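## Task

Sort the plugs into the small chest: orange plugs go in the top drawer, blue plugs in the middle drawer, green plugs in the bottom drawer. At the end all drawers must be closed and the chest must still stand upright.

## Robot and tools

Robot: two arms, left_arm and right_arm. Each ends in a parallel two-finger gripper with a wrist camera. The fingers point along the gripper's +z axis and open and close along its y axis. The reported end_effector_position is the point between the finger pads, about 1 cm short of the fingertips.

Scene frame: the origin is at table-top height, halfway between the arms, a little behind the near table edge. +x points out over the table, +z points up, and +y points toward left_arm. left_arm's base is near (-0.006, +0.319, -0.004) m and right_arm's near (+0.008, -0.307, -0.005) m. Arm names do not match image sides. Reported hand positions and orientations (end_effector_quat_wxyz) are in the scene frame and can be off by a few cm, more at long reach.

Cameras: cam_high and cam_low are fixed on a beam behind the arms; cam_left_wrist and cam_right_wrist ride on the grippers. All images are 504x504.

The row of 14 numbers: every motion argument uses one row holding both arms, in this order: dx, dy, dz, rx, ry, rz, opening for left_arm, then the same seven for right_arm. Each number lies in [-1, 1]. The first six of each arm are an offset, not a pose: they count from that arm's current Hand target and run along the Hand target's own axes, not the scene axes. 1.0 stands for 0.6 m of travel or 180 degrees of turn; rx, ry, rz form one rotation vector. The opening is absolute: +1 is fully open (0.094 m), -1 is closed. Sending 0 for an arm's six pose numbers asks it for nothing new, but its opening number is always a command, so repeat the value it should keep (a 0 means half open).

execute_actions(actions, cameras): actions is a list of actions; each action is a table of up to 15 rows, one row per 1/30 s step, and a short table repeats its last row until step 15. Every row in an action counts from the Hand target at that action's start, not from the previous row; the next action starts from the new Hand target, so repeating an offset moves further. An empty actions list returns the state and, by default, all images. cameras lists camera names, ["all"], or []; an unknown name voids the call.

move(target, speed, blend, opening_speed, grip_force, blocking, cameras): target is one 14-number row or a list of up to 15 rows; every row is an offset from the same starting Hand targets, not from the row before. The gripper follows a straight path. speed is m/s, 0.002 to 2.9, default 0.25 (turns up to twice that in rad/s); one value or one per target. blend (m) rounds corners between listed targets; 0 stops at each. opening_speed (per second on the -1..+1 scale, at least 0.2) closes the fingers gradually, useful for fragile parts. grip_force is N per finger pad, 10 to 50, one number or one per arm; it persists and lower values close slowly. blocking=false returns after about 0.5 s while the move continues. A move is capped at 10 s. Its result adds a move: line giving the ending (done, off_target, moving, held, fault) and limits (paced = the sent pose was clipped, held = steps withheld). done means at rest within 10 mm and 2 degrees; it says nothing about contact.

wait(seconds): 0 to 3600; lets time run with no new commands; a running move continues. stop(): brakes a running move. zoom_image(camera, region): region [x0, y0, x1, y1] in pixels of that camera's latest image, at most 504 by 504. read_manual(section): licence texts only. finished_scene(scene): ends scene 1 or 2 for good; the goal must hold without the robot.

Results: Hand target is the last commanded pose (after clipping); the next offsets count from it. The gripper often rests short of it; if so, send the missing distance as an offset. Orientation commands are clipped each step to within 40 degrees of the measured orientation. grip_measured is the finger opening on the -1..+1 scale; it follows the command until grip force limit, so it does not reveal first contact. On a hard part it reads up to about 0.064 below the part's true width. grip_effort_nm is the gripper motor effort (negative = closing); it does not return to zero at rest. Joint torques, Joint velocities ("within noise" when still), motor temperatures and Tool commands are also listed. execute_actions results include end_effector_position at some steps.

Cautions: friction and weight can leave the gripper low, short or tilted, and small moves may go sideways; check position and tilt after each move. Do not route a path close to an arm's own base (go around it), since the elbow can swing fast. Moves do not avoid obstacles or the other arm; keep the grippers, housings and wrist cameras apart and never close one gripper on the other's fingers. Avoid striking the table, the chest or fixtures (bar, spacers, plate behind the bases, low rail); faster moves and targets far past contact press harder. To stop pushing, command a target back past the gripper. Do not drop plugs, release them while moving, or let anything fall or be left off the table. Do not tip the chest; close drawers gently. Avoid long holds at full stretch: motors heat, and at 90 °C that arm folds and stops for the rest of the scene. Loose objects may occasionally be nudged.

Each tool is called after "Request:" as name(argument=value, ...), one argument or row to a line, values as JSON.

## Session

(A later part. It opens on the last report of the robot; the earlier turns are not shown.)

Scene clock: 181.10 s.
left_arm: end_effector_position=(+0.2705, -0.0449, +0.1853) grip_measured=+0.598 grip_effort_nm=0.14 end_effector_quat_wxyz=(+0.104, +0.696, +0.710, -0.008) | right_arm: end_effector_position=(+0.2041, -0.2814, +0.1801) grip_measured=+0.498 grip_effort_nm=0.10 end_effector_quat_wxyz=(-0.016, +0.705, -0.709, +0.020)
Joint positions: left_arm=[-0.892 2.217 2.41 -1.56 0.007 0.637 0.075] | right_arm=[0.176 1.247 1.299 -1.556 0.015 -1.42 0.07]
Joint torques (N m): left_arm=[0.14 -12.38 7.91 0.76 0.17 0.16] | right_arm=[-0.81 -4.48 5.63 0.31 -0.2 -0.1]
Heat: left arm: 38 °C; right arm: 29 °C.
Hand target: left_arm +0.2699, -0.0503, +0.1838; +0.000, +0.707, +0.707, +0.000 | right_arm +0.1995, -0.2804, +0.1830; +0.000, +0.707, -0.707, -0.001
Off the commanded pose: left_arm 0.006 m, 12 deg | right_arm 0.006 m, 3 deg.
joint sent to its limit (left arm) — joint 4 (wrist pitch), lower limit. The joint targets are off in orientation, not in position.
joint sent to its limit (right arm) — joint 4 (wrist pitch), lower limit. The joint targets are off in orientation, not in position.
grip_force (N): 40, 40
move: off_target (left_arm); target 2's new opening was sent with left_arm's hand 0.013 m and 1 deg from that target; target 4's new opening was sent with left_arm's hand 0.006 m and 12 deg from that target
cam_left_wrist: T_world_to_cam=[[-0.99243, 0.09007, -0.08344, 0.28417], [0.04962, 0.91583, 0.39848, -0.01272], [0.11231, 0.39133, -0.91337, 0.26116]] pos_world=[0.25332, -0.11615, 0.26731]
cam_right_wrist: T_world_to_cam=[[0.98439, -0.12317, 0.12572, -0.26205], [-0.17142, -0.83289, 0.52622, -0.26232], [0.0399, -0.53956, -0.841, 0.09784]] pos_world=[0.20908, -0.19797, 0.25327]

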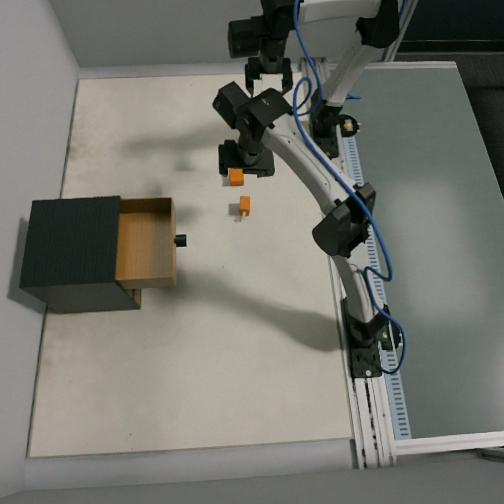

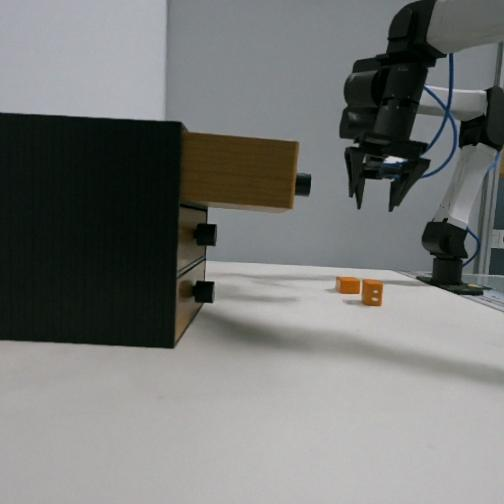

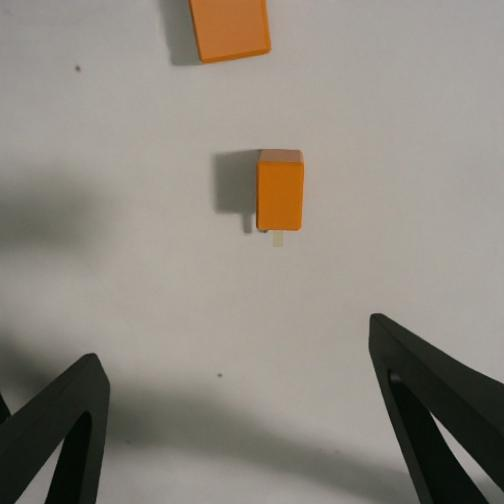

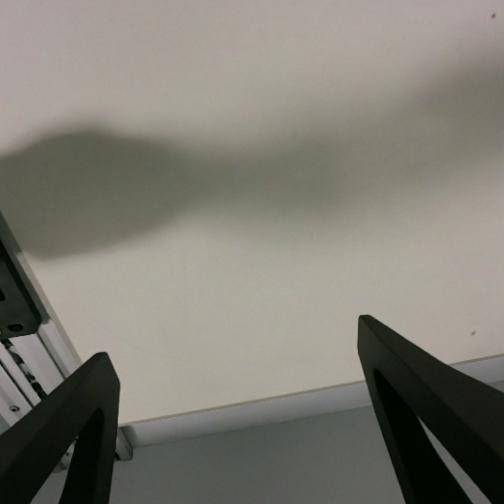

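Request:
move(
  target=[
    [-0.0133,-0.0133,0.273,0,0,0,0.2,0,0,0,0,0,0,0.5],
    [-0.0133,-0.0133,0.273,0,0,0,-0.7,0,0,0,0,0,0,0.5],
    [-0.0133,-0.0133,-0.127,0,0,0,-0.7,0,0,0,0,0,0,0.5],
  ],
  speed=[0.2,0.2,0.25],
  cameras=["cam_left_wrist"],
)

Request:
move(
  target=[0.2383,0.3218,-0.003,-0.0556,0,0,-0.7,0,0,0,0,0,0,0.5],
  speed=0.3,
  cameras=["all"],
)

Scene clock: 188.60 s.
left_arm: end_effector_position=(+0.2623, -0.0586, +0.2455) grip_measured=-0.431 grip_effort_nm=-0.84 end_effector_quat_wxyz=(+0.188, +0.697, +0.691, -0.023) | right_arm: end_effector_position=(+0.2041, -0.2814, +0.1801) grip_measured=+0.498 grip_effort_nm=0.10 end_effector_quat_wxyz=(-0.016, +0.705, -0.709, +0.020)
Joint positions: left_arm=[-0.922 2.16 2.534 -1.566 0.007 0.634 0.027] | right_arm=[0.176 1.247 1.299 -1.556 0.015 -1.42 0.07]
Joint torques (N m): left_arm=[0.64 -15.47 7.27 1.14 0.18 -0.06] | right_arm=[-0.81 -4.46 5.6 0.32 -0.2 -0.1]
Heat: left arm: 39 °C; right arm: 29 °C.
Hand target: left_arm +0.2619, -0.0584, +0.2601; +0.000, +0.707, +0.707, +0.000 | right_arm +0.1995, -0.2804, +0.1830; +0.000, +0.707, -0.707, -0.001
Off the commanded pose: left_arm 0.015 m, 22 deg | right_arm 0.006 m, 3 deg.
joint sent to its limit (left arm) — joint 4 (wrist pitch), lower limit. The joint targets are off in orientation, not in position.
joint sent to its limit (right arm) — joint 4 (wrist pitch), lower limit. The joint targets are off in orientation, not in position.
grip_force (N): 40, 40
move: off_target (left_arm)
cam_left_wrist: T_world_to_cam=[[-0.97502, 0.09927, -0.19872, 0.3065], [0.04235, 0.96125, 0.2724, 0.01183], [0.21806, 0.25718, -0.94144, 0.29373]] pos_world=[0.23429, -0.11734, 0.33421]

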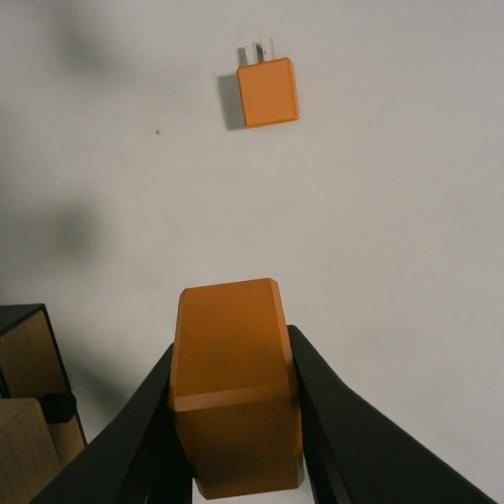

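Scene clock: 190.47 s.
left_arm: end_effector_position=(+0.4466, +0.0896, +0.2575) grip_measured=-0.431 grip_effort_nm=-0.84 end_effector_quat_wxyz=(+0.234, +0.681, +0.686, +0.108) | right_arm: end_effector_position=(+0.2041, -0.2814, +0.1801) grip_measured=+0.498 grip_effort_nm=0.10 end_effector_quat_wxyz=(-0.016, +0.705, -0.709, +0.020)
Joint positions: left_arm=[-0.461 2.343 2.841 -1.563 -0.051 1.093 0.027] | right_arm=[0.176 1.247 1.299 -1.556 0.015 -1.42 0.07]
Joint torques (N m): left_arm=[-0.46 -13.2 7.34 1.65 -0.1 0.13] | right_arm=[-0.81 -4.48 5.6 0.32 -0.19 -0.09]
Heat: left arm: 39 °C; right arm: 29 °C.
Hand target: left_arm +0.4549, +0.0845, +0.2619; +0.061, +0.704, +0.704, +0.062 | right_arm +0.1995, -0.2804, +0.1830; +0.000, +0.707, -0.707, -0.001
Off the commanded pose: left_arm 0.011 m, 21 deg | right_arm 0.006 m, 3 deg.
elbow stopped short (left arm): the move would have taken joint 3 (elbow) straighter than the controller allows.
joint sent to its limit (right arm) — joint 4 (wrist pitch), lower limit. The joint targets are off in orientation, not in position.
grip_force (N): 40, 40
move: off_target (left_arm)
cam_left_wrist: T_world_to_cam=[[-0.90325, 0.07104, -0.42318, 0.50225], [-0.10104, 0.92326, 0.37066, -0.09961], [0.41704, 0.37756, -0.82676, 0.09758]] pos_world=[0.4029, 0.01944, 0.33014]
cam_right_wrist: T_world_to_cam=[[0.98443, -0.12282, 0.12573, -0.26199], [-0.17113, -0.83294, 0.52623, -0.2624], [0.0401, -0.53956, -0.84099, 0.09779]] pos_world=[0.20908, -0.19797, 0.25327]

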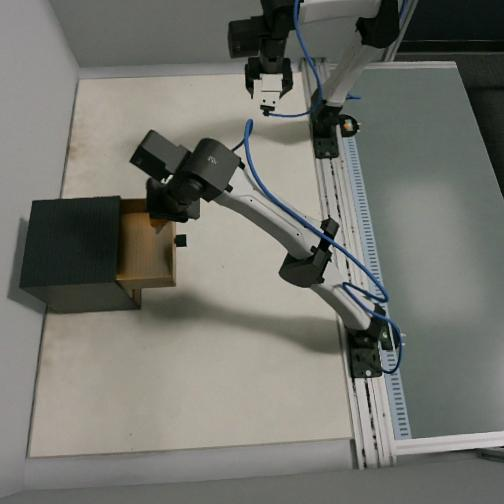

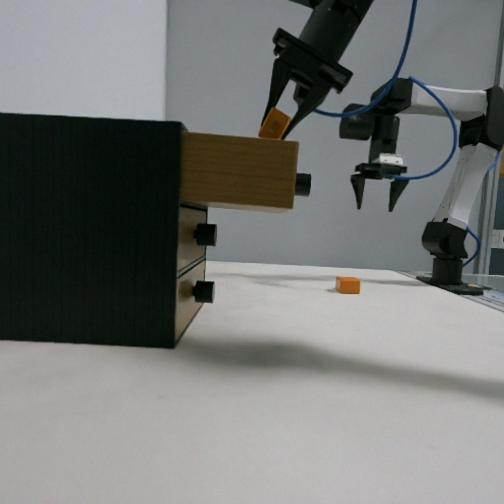

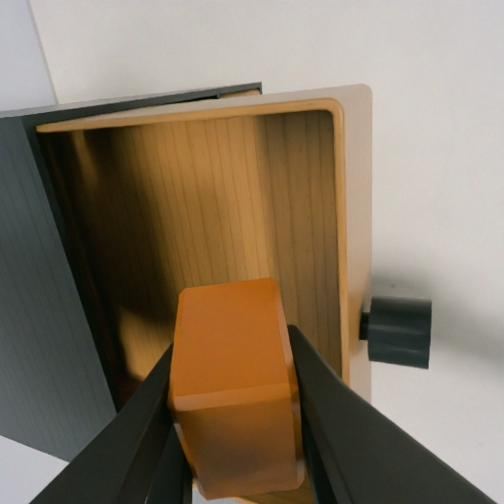

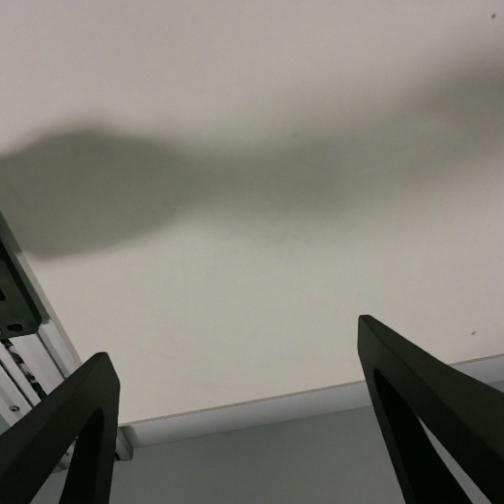

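Request:
move(
  target=[
    [-0.0108,0.0509,0.009,0,0,0,-0.7,0,0,0,0,0,0,0.5],
    [-0.0108,0.0338,0.1058,0,0,0,-0.7,0,0,0,0,0,0,0.5],
  ],
  speed=0.12,
  blend=[0.003,0],
  cameras=["cam_low","cam_left_wrist"],
)

Scene clock: 194.47 s.
left_arm: end_effector_position=(+0.4786, +0.0740, +0.2010) grip_measured=-0.431 grip_effort_nm=-0.84 end_effector_quat_wxyz=(+0.213, +0.691, +0.683, +0.104) | right_arm: end_effector_position=(+0.2041, -0.2814, +0.1801) grip_measured=+0.498 grip_effort_nm=0.10 end_effector_quat_wxyz=(-0.016, +0.705, -0.709, +0.020)
Joint positions: left_arm=[-0.461 2.475 2.841 -1.473 -0.051 1.113 0.027] | right_arm=[0.176 1.247 1.299 -1.556 0.015 -1.42 0.07]
Joint torques (N m): left_arm=[1.18 -14.6 8.01 1.37 -0.09 0.03] | right_arm=[-0.81 -4.46 5.6 0.31 -0.19 -0.1]
Heat: left arm: 40 °C; right arm: 28 °C.
Hand target: left_arm +0.4859, +0.0781, +0.2030; +0.061, +0.705, +0.704, +0.062 | right_arm +0.1995, -0.2804, +0.1830; +0.000, +0.707, -0.707, -0.001
Off the commanded pose: left_arm 0.009 m, 18 deg | right_arm 0.006 m, 3 deg.
elbow stopped short (left arm): the move would have taken joint 3 (elbow) straighter than the controller allows.
joint sent to its limit (right arm) — joint 4 (wrist pitch), lower limit. The joint targets are off in orientation, not in position.
grip_force (N): 40, 40
move: off_target (left_arm)
cam_left_wrist: T_world_to_cam=[[-0.91566, 0.09776, -0.38989, 0.50549], [-0.07275, 0.91366, 0.39992, -0.0798], [0.39532, 0.39456, -0.82949, 0.05308]] pos_world=[0.43607, 0.00256, 0.27303]

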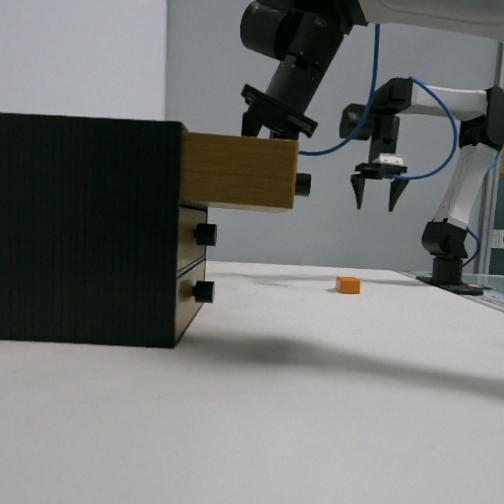

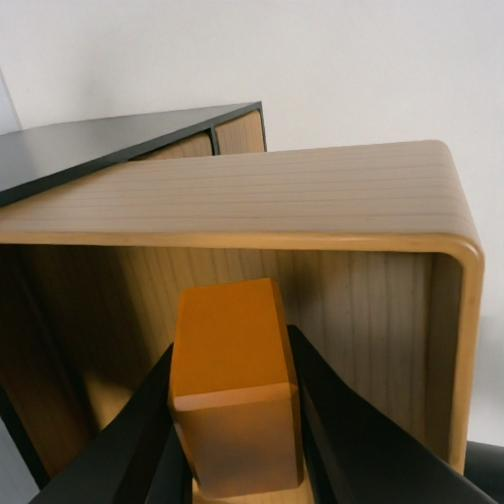

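Request:
move(
  target=[
    [0,-0.0017,0.0098,0,0,0,-0.7,0,0,0,0,0,0,0.5],
    [0,-0.0017,0.0098,0,0,0,-0.12,0,0,0,0,0,0,0.5],
    [0,0.0194,-0.11,0,0,0,-0.12,0,0,0,0,0,0,0.5],
    [-0.385,-0.346,-0.0441,0.0556,0,0,0.5,0,0,0,0,0,0,0.5],
  ],
  speed=[0.1,0.1,0.2,0.35],
  blend=[0,0,0.02,0],
  cameras=["cam_high","cam_left_wrist"],
)

Scene clock: 202.03 s.
left_arm: end_effector_position=(+0.2792, -0.1254, +0.2040) grip_measured=+0.497 grip_effort_nm=0.14 end_effector_quat_wxyz=(+0.215, +0.695, +0.686, -0.017) | right_arm: end_effector_position=(+0.1960, -0.2908, +0.1781) grip_measured=+0.498 grip_effort_nm=0.10 end_effector_quat_wxyz=(+0.009, +0.701, -0.713, +0.021)
Joint positions: left_arm=[-0.988 2.455 2.858 -1.545 -0.04 0.583 0.07] | right_arm=[0.159 1.246 1.291 -1.587 0.045 -1.423 0.07]
Joint torques (N m): left_arm=[-1.32 -11.89 6.15 1.97 0.37 -0.25] | right_arm=[0.39 -4.42 6.31 0.53 -0.47 -0.09]
Heat: left arm: 42 °C; right arm: 29 °C.
Hand target: left_arm +0.2770, -0.1527, +0.1928; +0.000, +0.707, +0.707, +0.000 | right_arm +0.1995, -0.2805, +0.1831; +0.000, +0.707, -0.707, -0.001
Off the commanded pose: left_arm 0.030 m, 25 deg | right_arm 0.012 m, 3 deg.
elbow stopped short (left arm): the move would have taken joint 3 (elbow) straighter than the controller allows.
joint read past its limit (right arm) — joint 4 (wrist pitch), lower limit.
joint sent to its limit (right arm) — joint 4 (wrist pitch), lower limit. The joint targets are off in orientation, not in position.
grip_force (N): 40, 40
move: off_target (left_arm); target 2's new opening was sent with left_arm's hand 0.010 m and 18 deg from that target; target 4's new opening was sent with left_arm's hand 0.030 m and 25 deg from that target
cam_left_wrist: T_world_to_cam=[[-0.9642, 0.09373, -0.24805, 0.32782], [0.0308, 0.9687, 0.24632, 0.0961], [0.26338, 0.22986, -0.93691, 0.25111]] pos_world=[0.24699, -0.18154, 0.29291]

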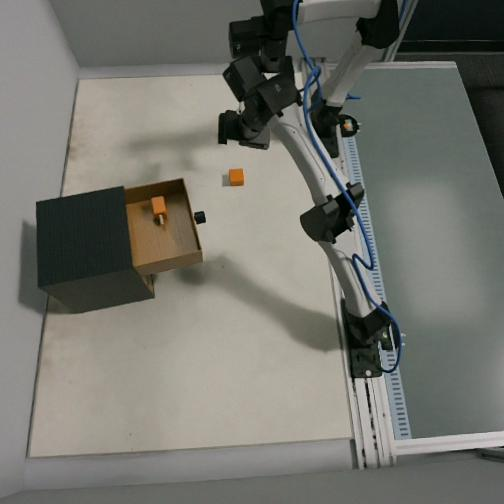

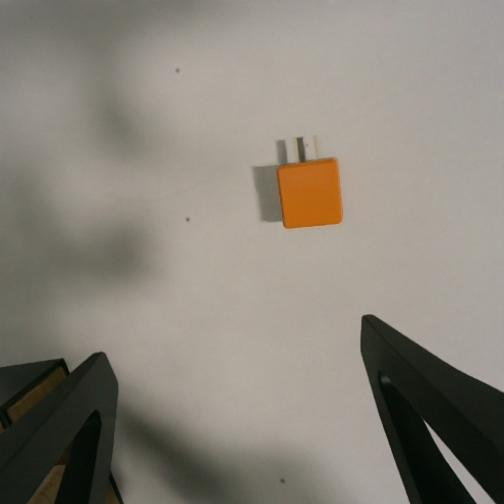

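Request:
move(
  target=[0.0,0,0,0,0,0,0.5,0.15,0,-0.03,0,0,0.3,0.5],
  speed=0.2,
  cameras=["all"],
)

Request:
zoom_image(
  camera="cam_high",
  region=[20, 160, 260, 330],
)

Scene clock: 207.13 s.
left_arm: end_effector_position=(+0.2780, -0.1442, +0.2005) grip_measured=+0.497 grip_effort_nm=0.14 end_effector_quat_wxyz=(+0.230, +0.689, +0.686, -0.044) | right_arm: end_effector_position=(+0.1920, -0.3697, +0.1916) grip_measured=+0.498 grip_effort_nm=0.10 end_effector_quat_wxyz=(+0.030, -0.315, +0.948, -0.032)
Joint positions: left_arm=[-0.995 2.474 2.858 -1.485 0.001 0.557 0.07] | right_arm=[-0.298 1.215 1.322 -1.575 0.008 -0.97 0.07]
Joint torques (N m): left_arm=[-0.08 -13.86 6.24 1.45 0.22 -0.05] | right_arm=[-0.81 -2.73 8.65 0.58 -0.19 0.07]
Heat: left arm: 42 °C; right arm: 29 °C.
Hand target: left_arm +0.2768, -0.1529, +0.1928; +0.000, +0.707, +0.707, +0.000 | right_arm +0.1995, -0.3705, +0.2011; -0.001, -0.309, +0.951, +0.000
Off the commanded pose: left_arm 0.012 m, 27 deg | right_arm 0.012 m, 5 deg.
elbow stopped short (left arm): the move would have taken joint 3 (elbow) straighter than the controller allows.
joint read past its limit (right arm) — joint 4 (wrist pitch), lower limit.
joint sent to its limit (right arm) — joint 4 (wrist pitch), lower limit. The joint targets are off in orientation, not in position.
grip_force (N): 40, 40
move: off_target (right_arm)
cam_left_wrist: T_world_to_cam=[[-0.96851, 0.08157, -0.23524, 0.32437], [0.03748, 0.98181, 0.18611, 0.12724], [0.24614, 0.17143, -0.95395, 0.25229]] pos_world=[0.24729, -0.19463, 0.29329]
cam_right_wrist: T_world_to_cam=[[0.48949, -0.85906, 0.14973, -0.44411], [-0.79378, -0.36787, 0.48434, -0.04445], [-0.361, -0.35593, -0.86197, 0.20925]] pos_world=[0.25764, -0.32339, 0.26839]

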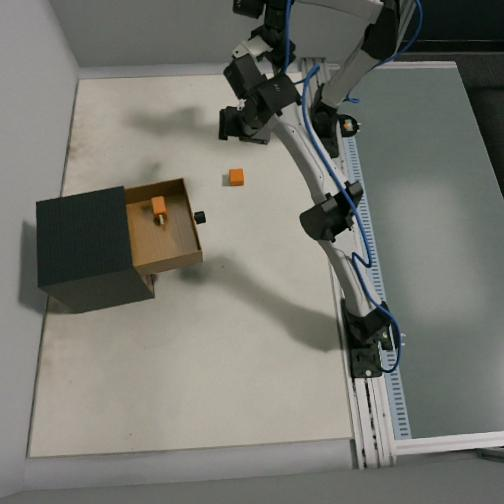

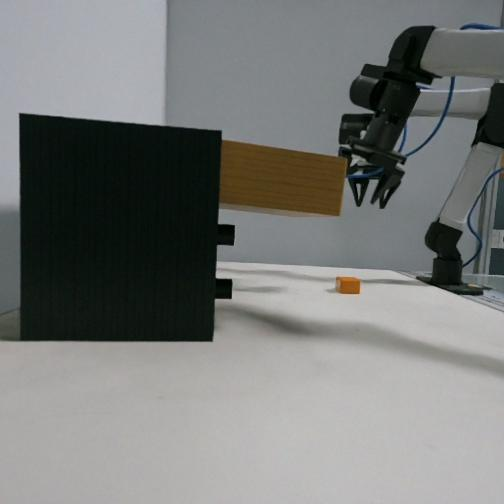

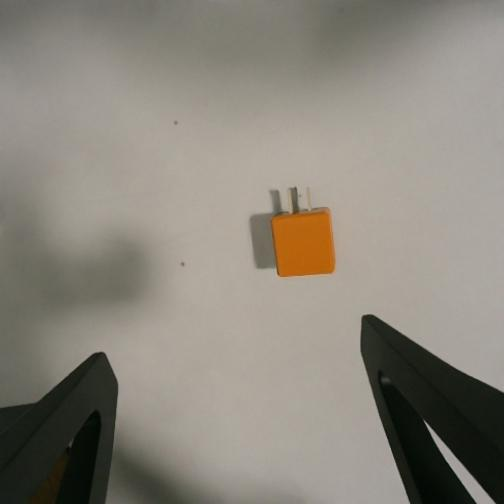

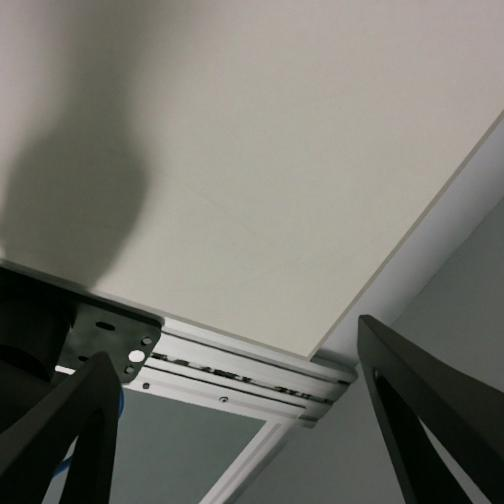

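Scaled by 2.100 from the camera's image (finer frame: 720x720).

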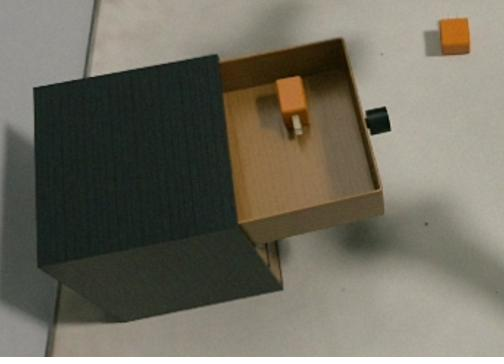

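Request:
move(
  target=[
    [-0.005,0.0035,0.29,0,0,0,0.4,0,0,0,0,0,0,0.5],
    [-0.005,0.0035,0.29,0,0,0,-0.6,0,0,0,0,0,0,0.5],
    [-0.005,0.0035,-0.02,0,0,0,-0.6,0,0,0,0,0,0,0.5],
  ],
  speed=[0.2,0.2,0.2],
  cameras=["cam_low","cam_left_wrist"],
)

Scene clock: 213.47 s.
left_arm: end_effector_position=(+0.2793, -0.1514, +0.1723) grip_measured=-0.176 grip_effort_nm=-0.84 end_effector_quat_wxyz=(+0.208, +0.693, +0.689, -0.042) | right_arm: end_effector_position=(+0.1921, -0.3695, +0.1916) grip_measured=+0.498 grip_effort_nm=0.10 end_effector_quat_wxyz=(+0.030, -0.315, +0.948, -0.032)
Joint positions: left_arm=[-0.999 2.529 2.858 -1.474 0.005 0.554 0.039] | right_arm=[-0.298 1.215 1.322 -1.575 0.007 -0.969 0.07]
Joint torques (N m): left_arm=[0.55 -21.87 6.26 1.53 0.12 -0.07] | right_arm=[-0.81 -2.71 8.66 0.58 -0.17 0.08]
Motor temperatures (°C): left_arm=[18 46 33 27 18 20 21] | right_arm=[18 27 29 19 16 20 20]
Heat: left arm: 46 °C; right arm: 29 °C.
Hand target: left_arm +0.2791, -0.1558, +0.2048; +0.000, +0.707, +0.707, +0.000 | right_arm +0.1995, -0.3705, +0.2011; -0.001, -0.309, +0.951, +0.000
Off the commanded pose: left_arm 0.033 m, 25 deg | right_arm 0.012 m, 5 deg.
elbow stopped short (left arm): the move would have taken joint 3 (elbow) straighter than the controller allows.
joint read past its limit (right arm) — joint 4 (wrist pitch), lower limit.
joint sent to its limit (right arm) — joint 4 (wrist pitch), lower limit. The joint targets are off in orientation, not in position.
grip_force (N): 40, 40
move: off_target (left_arm); target 2's new opening was sent with left_arm's hand 0.009 m and 9 deg from that target
cam_left_wrist: T_world_to_cam=[[-0.97425, 0.09273, -0.20551, 0.31781], [0.04647, 0.97452, 0.21942, 0.1302], [0.22062, 0.20422, -0.95374, 0.23835]] pos_world=[0.25099, -0.20503, 0.26407]

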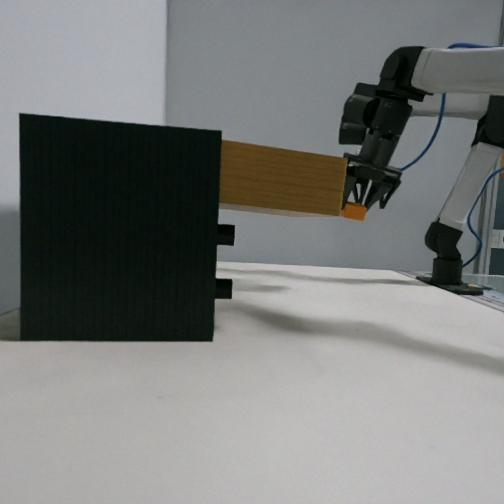

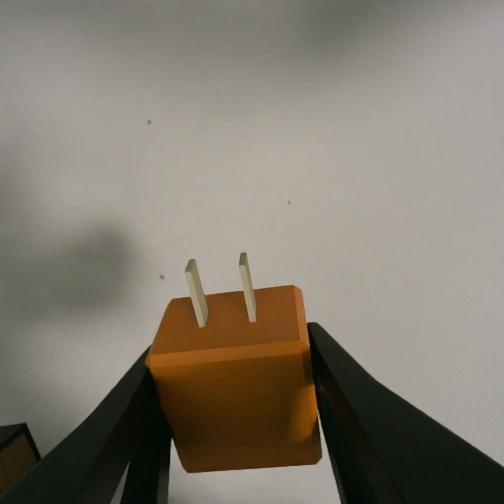

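Request:
move(
  target=[
    [0.343,-0.0152,-0.0253,0,0,0,-0.6,0,0,0,0,0,0,0.5],
    [0.543,0.0515,-0.125,-0.0556,0,-0.0556,-0.6,0,0,0,0,0,0,0.5],
    [0.5347,0.28,-0.117,-0.0556,0,-0.0556,-0.6,0,0,0,0,0,0,0.5],
  ],
  speed=0.3,
  blend=[0.05,0.03,0],
  cameras=["cam_high","cam_low","cam_left_wrist"],
)

Scene clock: 217.63 s.
left_arm: end_effector_position=(+0.4407, +0.1631, +0.2700) grip_measured=-0.176 grip_effort_nm=-0.84 end_effector_quat_wxyz=(+0.208, +0.624, +0.745, +0.109) | right_arm: end_effector_position=(+0.1921, -0.3695, +0.1916) grip_measured=+0.498 grip_effort_nm=0.10 end_effector_quat_wxyz=(+0.030, -0.315, +0.948, -0.032)
Joint positions: left_arm=[-0.328 2.2 2.662 -1.577 -0.049 1.057 0.039] | right_arm=[-0.298 1.215 1.322 -1.575 0.007 -0.969 0.07]
Joint torques (N m): left_arm=[0.85 -12.89 7.47 1.38 -0.03 0.14] | right_arm=[-0.81 -2.73 8.66 0.58 -0.17 0.08]
Heat: left arm: 48 °C; right arm: 29 °C.
Hand target: left_arm +0.4470, +0.1649, +0.2752; +0.061, +0.640, +0.763, +0.062 | right_arm +0.1995, -0.3705, +0.2011; -0.001, -0.309, +0.951, +0.000
Off the commanded pose: left_arm 0.008 m, 18 deg | right_arm 0.012 m, 5 deg.
joint read past its limit (left arm) — joint 4 (wrist pitch), lower limit.
joint read past its limit (right arm) — joint 4 (wrist pitch), lower limit.
joint sent to its limit (left arm) — joint 4 (wrist pitch), lower limit. The joint targets are off in orientation, not in position.
joint sent to its limit (right arm) — joint 4 (wrist pitch), lower limit. The joint targets are off in orientation, not in position.
grip_force (N): 40, 40
move: off_target (left_arm)
cam_left_wrist: T_world_to_cam=[[-0.9223, -0.08015, -0.37806, 0.51784], [-0.23283, 0.89604, 0.37803, -0.11224], [0.30846, 0.43668, -0.84508, 0.12574]] pos_world=[0.41268, 0.08717, 0.34446]

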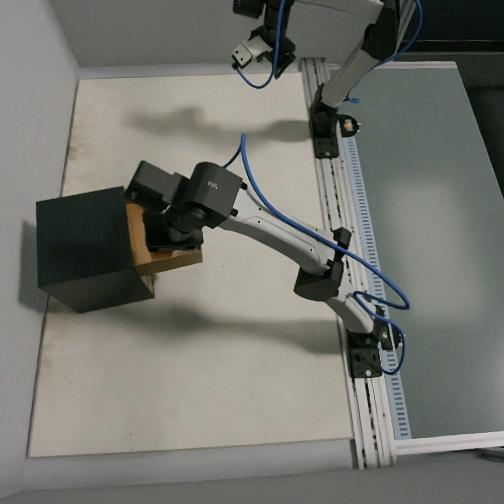

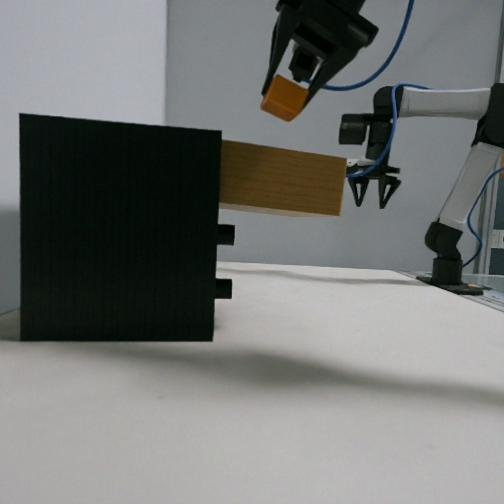

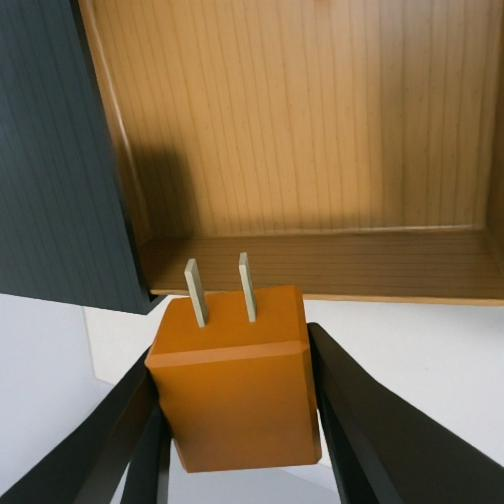

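Request:
move(
  target=[
    [-0.0624,-0.0167,0.031,0,0,0,-0.6,0,0,0,0,0,0,0.5],
    [-0.0624,-0.0325,0.1212,0,0,0,-0.6,0,0,0,0,0,0,0.5],
  ],
  speed=0.13,
  blend=[0.005,0],
  cameras=["cam_high","cam_low","cam_left_wrist"],
)

Scene clock: 222.37 s.
left_arm: end_effector_position=(+0.4437, +0.1287, +0.2037) grip_measured=-0.176 grip_effort_nm=-0.84 end_effector_quat_wxyz=(+0.141, +0.638, +0.752, +0.082) | right_arm: end_effector_position=(+0.1921, -0.3695, +0.1916) grip_measured=+0.498 grip_effort_nm=0.10 end_effector_quat_wxyz=(+0.030, -0.315, +0.948, -0.032)
Joint positions: left_arm=[-0.399 2.329 2.642 -1.577 -0.063 0.998 0.039] | right_arm=[-0.298 1.215 1.322 -1.575 0.007 -0.969 0.07]
Joint torques (N m): left_arm=[-0.28 -13.83 6.09 1.09 -0.08 -0.06] | right_arm=[-0.81 -2.7 8.65 0.58 -0.18 0.08]
Heat: left arm: 47 °C; right arm: 30 °C.
Hand target: left_arm +0.4472, +0.1259, +0.2008; +0.061, +0.640, +0.763, +0.062 | right_arm +0.1995, -0.3705, +0.2011; -0.001, -0.309, +0.951, +0.000
Off the commanded pose: left_arm 0.005 m, 10 deg | right_arm 0.012 m, 5 deg.
joint read past its limit (left arm) — joint 4 (wrist pitch), lower limit.
joint read past its limit (right arm) — joint 4 (wrist pitch), lower limit.
joint sent to its limit (left arm) — joint 4 (wrist pitch), lower limit. The joint targets are off in orientation, not in position.
joint sent to its limit (right arm) — joint 4 (wrist pitch), lower limit. The joint targets are off in orientation, not in position.
grip_force (N): 40, 40
move: off_target (left_arm)
cam_left_wrist: T_world_to_cam=[[-0.96661, -0.05748, -0.24971, 0.48334], [-0.16775, 0.87861, 0.44711, -0.09631], [0.1937, 0.47407, -0.85892, 0.13272]] pos_world=[0.42534, 0.04949, 0.27775]

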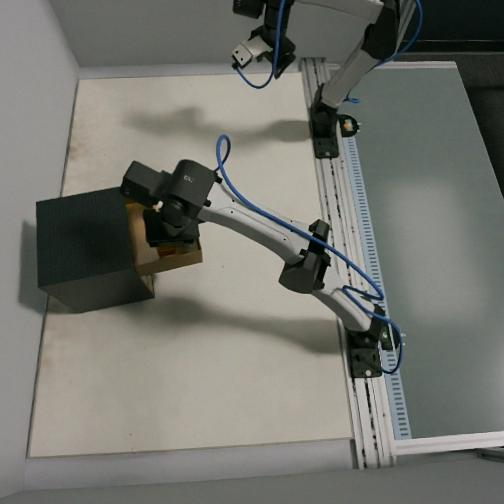

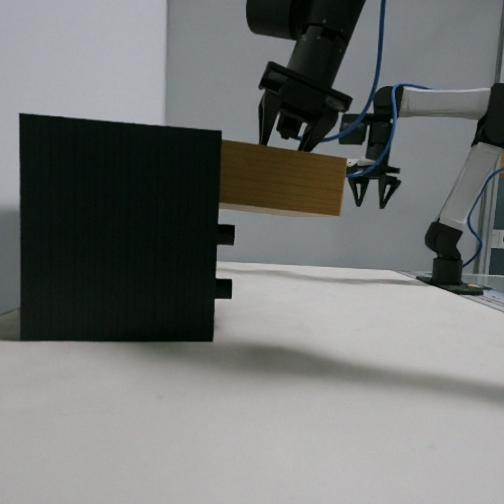

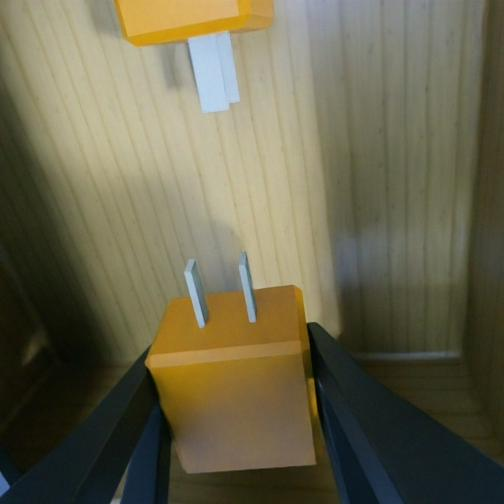

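Request:
move(
  target=[
    [0,-0.004,0.023,0,0,0,-0.6,0,0,0,0,0,0,0.5],
    [0,-0.004,0.023,0,0,0,0.07,0,0,0,0,0,0,0.5],
    [0,0.0288,-0.164,0,0,0,0.07,0,0,0,0,0,0,0.5],
    [0.2387,-0.2633,-0.2157,0,0,0,0.07,0,0,0,0,0,0,0.5],
  ],
  speed=[0.1,0.1,0.2,0.3],
  cameras=["all"],
)

Request:
zoom_image(
  camera="cam_high",
  region=[20, 160, 260, 330],
)

Scene clock: 227.83 s.
left_arm: end_effector_position=(+0.2454, +0.2364, +0.2966) grip_measured=+0.067 grip_effort_nm=0.14 end_effector_quat_wxyz=(+0.179, +0.629, +0.749, +0.107) | right_arm: end_effector_position=(+0.1921, -0.3695, +0.1916) grip_measured=+0.498 grip_effort_nm=0.10 end_effector_quat_wxyz=(+0.030, -0.315, +0.948, -0.032)
Joint positions: left_arm=[-0.326 1.385 1.792 -1.578 -0.063 1.062 0.05] | right_arm=[-0.298 1.215 1.322 -1.575 0.007 -0.969 0.07]
Joint torques (N m): left_arm=[1.2 -5.82 4.98 1.37 0.07 0.08] | right_arm=[-0.79 -2.73 8.66 0.57 -0.18 0.07]
Heat: left arm: 48 °C; right arm: 30 °C.
Hand target: left_arm +0.2469, +0.2376, +0.2988; +0.061, +0.640, +0.763, +0.062 | right_arm +0.1995, -0.3705, +0.2011; -0.001, -0.309, +0.951, +0.000
Off the commanded pose: left_arm 0.003 m, 15 deg | right_arm 0.012 m, 5 deg.
joint read past its limit (left arm) — joint 4 (wrist pitch), lower limit.
joint read past its limit (right arm) — joint 4 (wrist pitch), lower limit.
joint sent to its limit (left arm) — joint 4 (wrist pitch), lower limit. The joint targets are off in orientation, not in position.
joint sent to its limit (right arm) — joint 4 (wrist pitch), lower limit. The joint targets are off in orientation, not in position.
grip_force (N): 40, 40
move: off_target (left_arm); target 2's new opening was sent with left_arm's hand 0.010 m and 8 deg from that target
cam_left_wrist: T_world_to_cam=[[-0.93936, -0.07179, -0.33532, 0.34318], [-0.21685, 0.88186, 0.41869, -0.24605], [0.26565, 0.46602, -0.84395, 0.17969]] pos_world=[0.22128, 0.15788, 0.36974]
cam_right_wrist: T_world_to_cam=[[0.48821, -0.85993, 0.1489, -0.44389], [-0.79448, -0.36731, 0.48361, -0.04381], [-0.36118, -0.3544, -0.86252, 0.20998]] pos_world=[0.25774, -0.32339, 0.26839]

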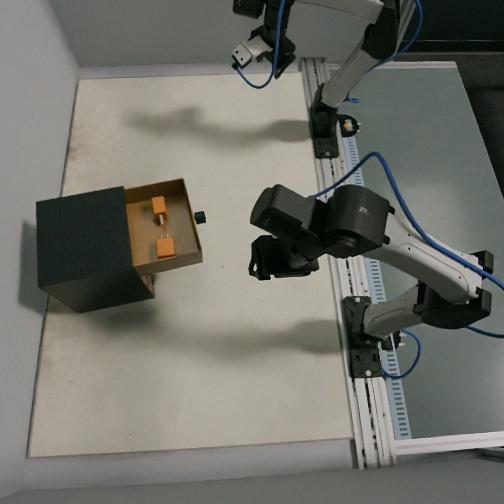

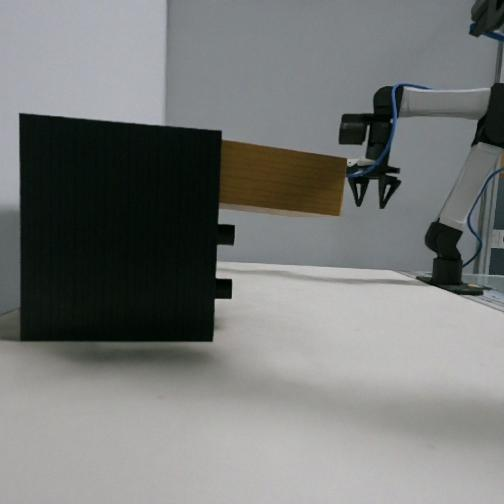

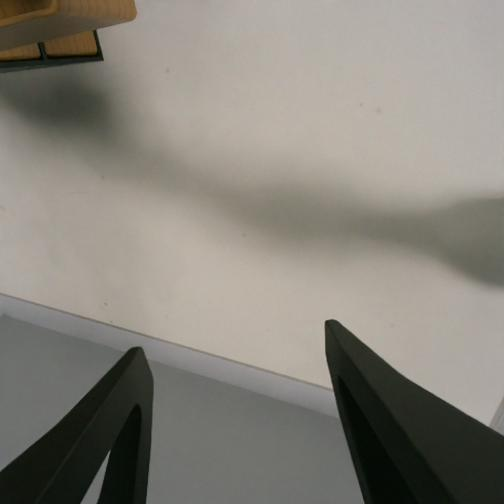

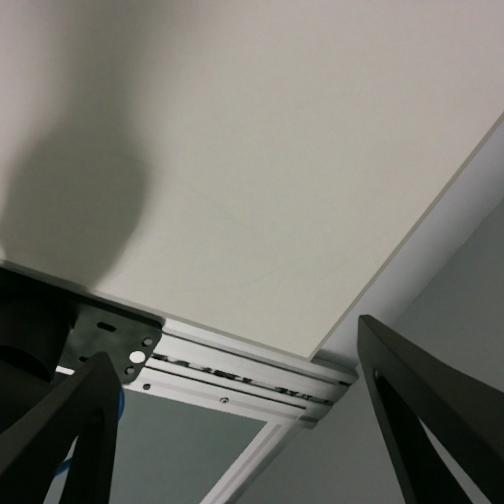

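Scaled by 2.100 from the camera's image (finer frame: 720x720).

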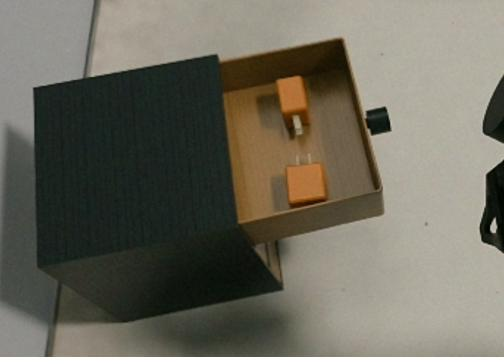

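Request:
move(
  target=[-0.3346,-0.0245,0.1227,-0.2727,-0.2494,-0.4598,0.2,0,0,0,0,0,0,0.5],
  speed=0.3,
  cameras=["cam_low","cam_left_wrist"],
)

Scene clock: 234.13 s.
left_arm: end_effector_position=(+0.2783, +0.0434, +0.2204) grip_measured=+0.198 grip_effort_nm=0.14 end_effector_quat_wxyz=(+0.561, -0.085, +0.821, +0.067) | right_arm: end_effector_position=(+0.1921, -0.3695, +0.1916) grip_measured=+0.498 grip_effort_nm=0.10 end_effector_quat_wxyz=(+0.030, -0.315, +0.948, -0.032)
Joint positions: left_arm=[-1.151 1.703 1.383 -0.837 -1.144 -1.11 0.056] | right_arm=[-0.298 1.215 1.322 -1.575 0.007 -0.969 0.07]
Joint torques (N m): left_arm=[-0.09 -8.18 9.17 0.94 -0.59 -0.1] | right_arm=[-0.81 -2.73 8.64 0.58 -0.17 0.08]
Heat: left arm: 45 °C; right arm: 30 °C.
Hand target: left_arm +0.2801, +0.0384, +0.2266; +0.570, -0.093, +0.814, +0.065 | right_arm +0.1995, -0.3705, +0.2011; -0.001, -0.309, +0.951, +0.000
Off the commanded pose: left_arm 0.008 m, 2 deg | right_arm 0.012 m, 5 deg.
joint read past its limit (right arm) — joint 4 (wrist pitch), lower limit.
joint sent to its limit (right arm) — joint 4 (wrist pitch), lower limit. The joint targets are off in orientation, not in position.
grip_force (N): 40, 40
move: done
cam_left_wrist: T_world_to_cam=[[0.11204, -0.98933, -0.09318, 0.02847], [-0.80583, -0.03559, -0.59108, 0.38942], [0.58146, 0.14131, -0.80121, 0.11337]] pos_world=[0.2447, 0.026, 0.32366]

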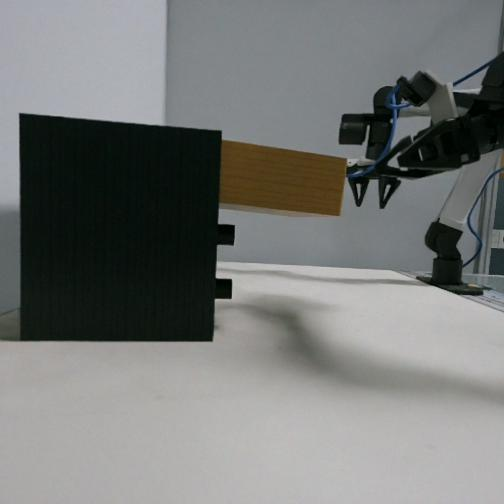

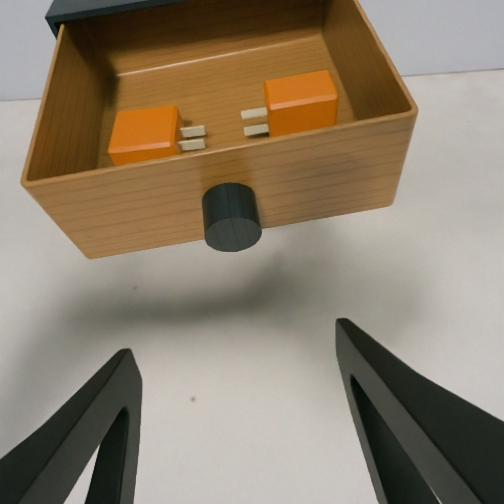

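Request:
move(
  target=[
    [0.0697,-0.0028,0.07,0,0,0,0.2,0,0,0,0,0,0,0.5],
    [0.0233,0.0062,0.1973,0,0,0,0.2,0,0,0,0,0,0,0.5],
    [0.0233,0.0062,0.1973,0,0,0,-0.7,0,0,0,0,0,0,0.5],
  ],
  speed=0.12,
  cameras=["cam_low","cam_left_wrist"],
)

Scene clock: 240.23 s.
left_arm: end_effector_position=(+0.3780, +0.0653, +0.1788) grip_measured=-0.422 grip_effort_nm=-0.80 end_effector_quat_wxyz=(+0.570, -0.093, +0.814, +0.061) | right_arm: end_effector_position=(+0.1921, -0.3695, +0.1916) grip_measured=+0.498 grip_effort_nm=0.10 end_effector_quat_wxyz=(+0.030, -0.315, +0.948, -0.032)
Joint positions: left_arm=[-0.881 1.776 1.204 -0.151 -0.996 -0.648 0.027] | right_arm=[-0.298 1.215 1.322 -1.575 0.007 -0.969 0.07]
Joint torques (N m): left_arm=[1.33 -9.17 6.79 1.94 -0.26 0.1] | right_arm=[-0.8 -2.73 8.66 0.58 -0.17 0.07]
Heat: left arm: 44 °C; right arm: 30 °C.
Hand target: left_arm +0.3829, +0.0660, +0.1731; +0.570, -0.093, +0.814, +0.065 | right_arm +0.1995, -0.3705, +0.2011; -0.001, -0.309, +0.951, +0.000
Off the commanded pose: left_arm 0.008 m, 0 deg | right_arm 0.012 m, 5 deg.
joint read past its limit (right arm) — joint 4 (wrist pitch), lower limit.
joint sent to its limit (right arm) — joint 4 (wrist pitch), lower limit. The joint targets are off in orientation, not in position.
grip_force (N): 40, 40
move: done
cam_left_wrist: T_world_to_cam=[[0.12067, -0.98981, -0.07562, 0.02873], [-0.79101, -0.04985, -0.60977, 0.44468], [0.59979, 0.13339, -0.78896, 0.01034]] pos_world=[0.34208, 0.04922, 0.28149]

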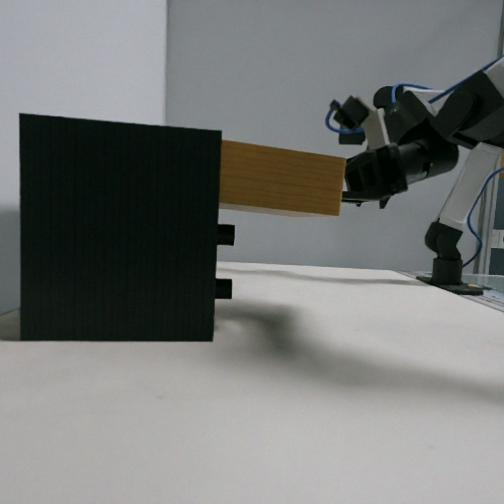

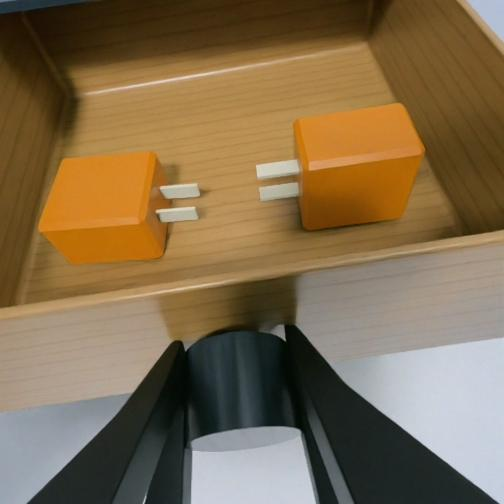

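Request:
move(
  target=[
    [-0.0282,0,-0.0103,0,0,0,-0.7,0,0,0,0,0,0,0.5],
    [-0.0567,0,0.068,0,0,0,-0.7,0,0,0,0,0,0,0.5],
  ],
  speed=0.08,
  cameras=["cam_low","cam_left_wrist"],
)

Scene clock: 242.43 s.
left_arm: end_effector_position=(+0.4191, +0.0755, +0.1847) grip_measured=-0.423 grip_effort_nm=-0.84 end_effector_quat_wxyz=(+0.561, -0.085, +0.822, +0.061) | right_arm: end_effector_position=(+0.1921, -0.3695, +0.1916) grip_measured=+0.498 grip_effort_nm=0.10 end_effector_quat_wxyz=(+0.030, -0.315, +0.948, -0.032)
Joint positions: left_arm=[-0.775 1.827 1.288 -0.115 -0.893 -0.537 0.027] | right_arm=[-0.298 1.215 1.322 -1.575 0.007 -0.969 0.07]
Joint torques (N m): left_arm=[1.83 -9.69 9.62 2.03 -0.35 0.22] | right_arm=[-0.8 -2.74 8.66 0.58 -0.17 0.08]
Heat: left arm: 44 °C; right arm: 30 °C.
Hand target: left_arm +0.4316, +0.0772, +0.1911; +0.570, -0.093, +0.814, +0.065 | right_arm +0.1995, -0.3705, +0.2011; -0.001, -0.309, +0.951, +0.000
Off the commanded pose: left_arm 0.014 m, 2 deg | right_arm 0.012 m, 5 deg.
joint read past its limit (right arm) — joint 4 (wrist pitch), lower limit.
joint sent to its limit (right arm) — joint 4 (wrist pitch), lower limit. The joint targets are off in orientation, not in position.
grip_force (N): 40, 40
move: off_target (left_arm)
cam_left_wrist: T_world_to_cam=[[0.10449, -0.99096, -0.08412, 0.04273], [-0.80663, -0.03497, -0.59002, 0.48319], [0.58175, 0.1295, -0.80299, -0.00052]] pos_world=[0.3856, 0.05931, 0.28827]

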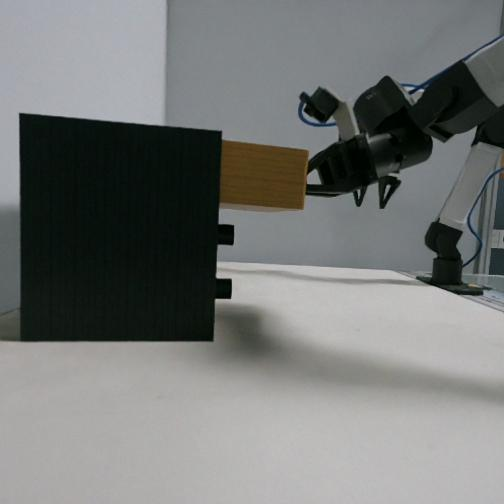

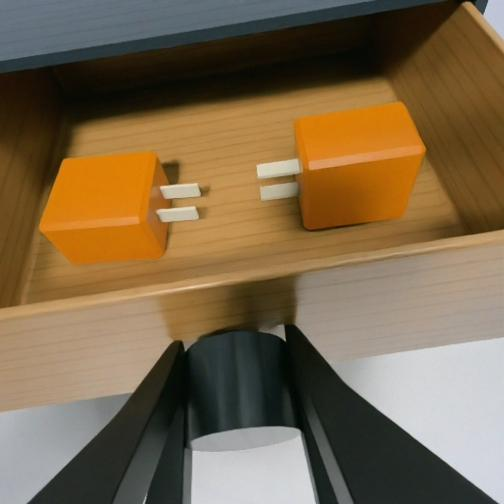

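Request:
move(
  target=[-0.0524,0,0.144,0,0,0,-0.7,0,0,0,0,0,0,0.5],
  speed=0.1,
  cameras=["cam_low","cam_left_wrist"],
)

Scene clock: 244.50 s.
left_arm: end_effector_position=(+0.5098, +0.0932, +0.1904) grip_measured=-0.423 grip_effort_nm=-0.84 end_effector_quat_wxyz=(+0.563, -0.083, +0.820, +0.057) | right_arm: end_effector_position=(+0.1921, -0.3695, +0.1916) grip_measured=+0.498 grip_effort_nm=0.10 end_effector_quat_wxyz=(+0.030, -0.315, +0.948, -0.032)
Joint positions: left_arm=[-0.599 2.021 1.538 -0.053 -0.743 -0.387 0.027] | right_arm=[-0.298 1.215 1.322 -1.575 0.007 -0.969 0.07]
Joint torques (N m): left_arm=[1.54 -11 9.66 2.11 -0.34 0.11] | right_arm=[-0.81 -2.73 8.65 0.58 -0.17 0.08]
Heat: left arm: 44 °C; right arm: 31 °C.
Hand target: left_arm +0.5212, +0.0979, +0.1911; +0.570, -0.093, +0.814, +0.064 | right_arm +0.1995, -0.3705, +0.2011; -0.001, -0.309, +0.951, +0.000
Off the commanded pose: left_arm 0.012 m, 2 deg | right_arm 0.012 m, 5 deg.
joint read past its limit (right arm) — joint 4 (wrist pitch), lower limit.
joint sent to its limit (right arm) — joint 4 (wrist pitch), lower limit. The joint targets are off in orientation, not in position.
grip_force (N): 40, 40
move: off_target (left_arm)
cam_left_wrist: T_world_to_cam=[[0.09883, -0.99188, -0.08006, 0.0535], [-0.80318, -0.03201, -0.59488, 0.55909], [0.58748, 0.12309, -0.79982, -0.05401]] pos_world=[0.47549, 0.07761, 0.29367]

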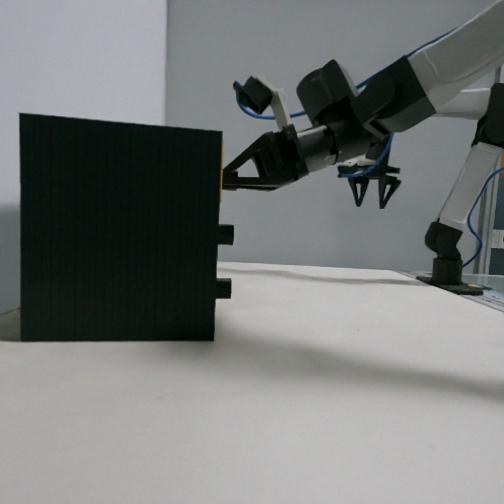

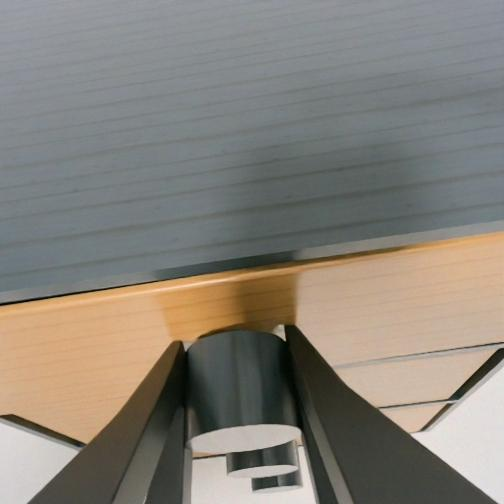

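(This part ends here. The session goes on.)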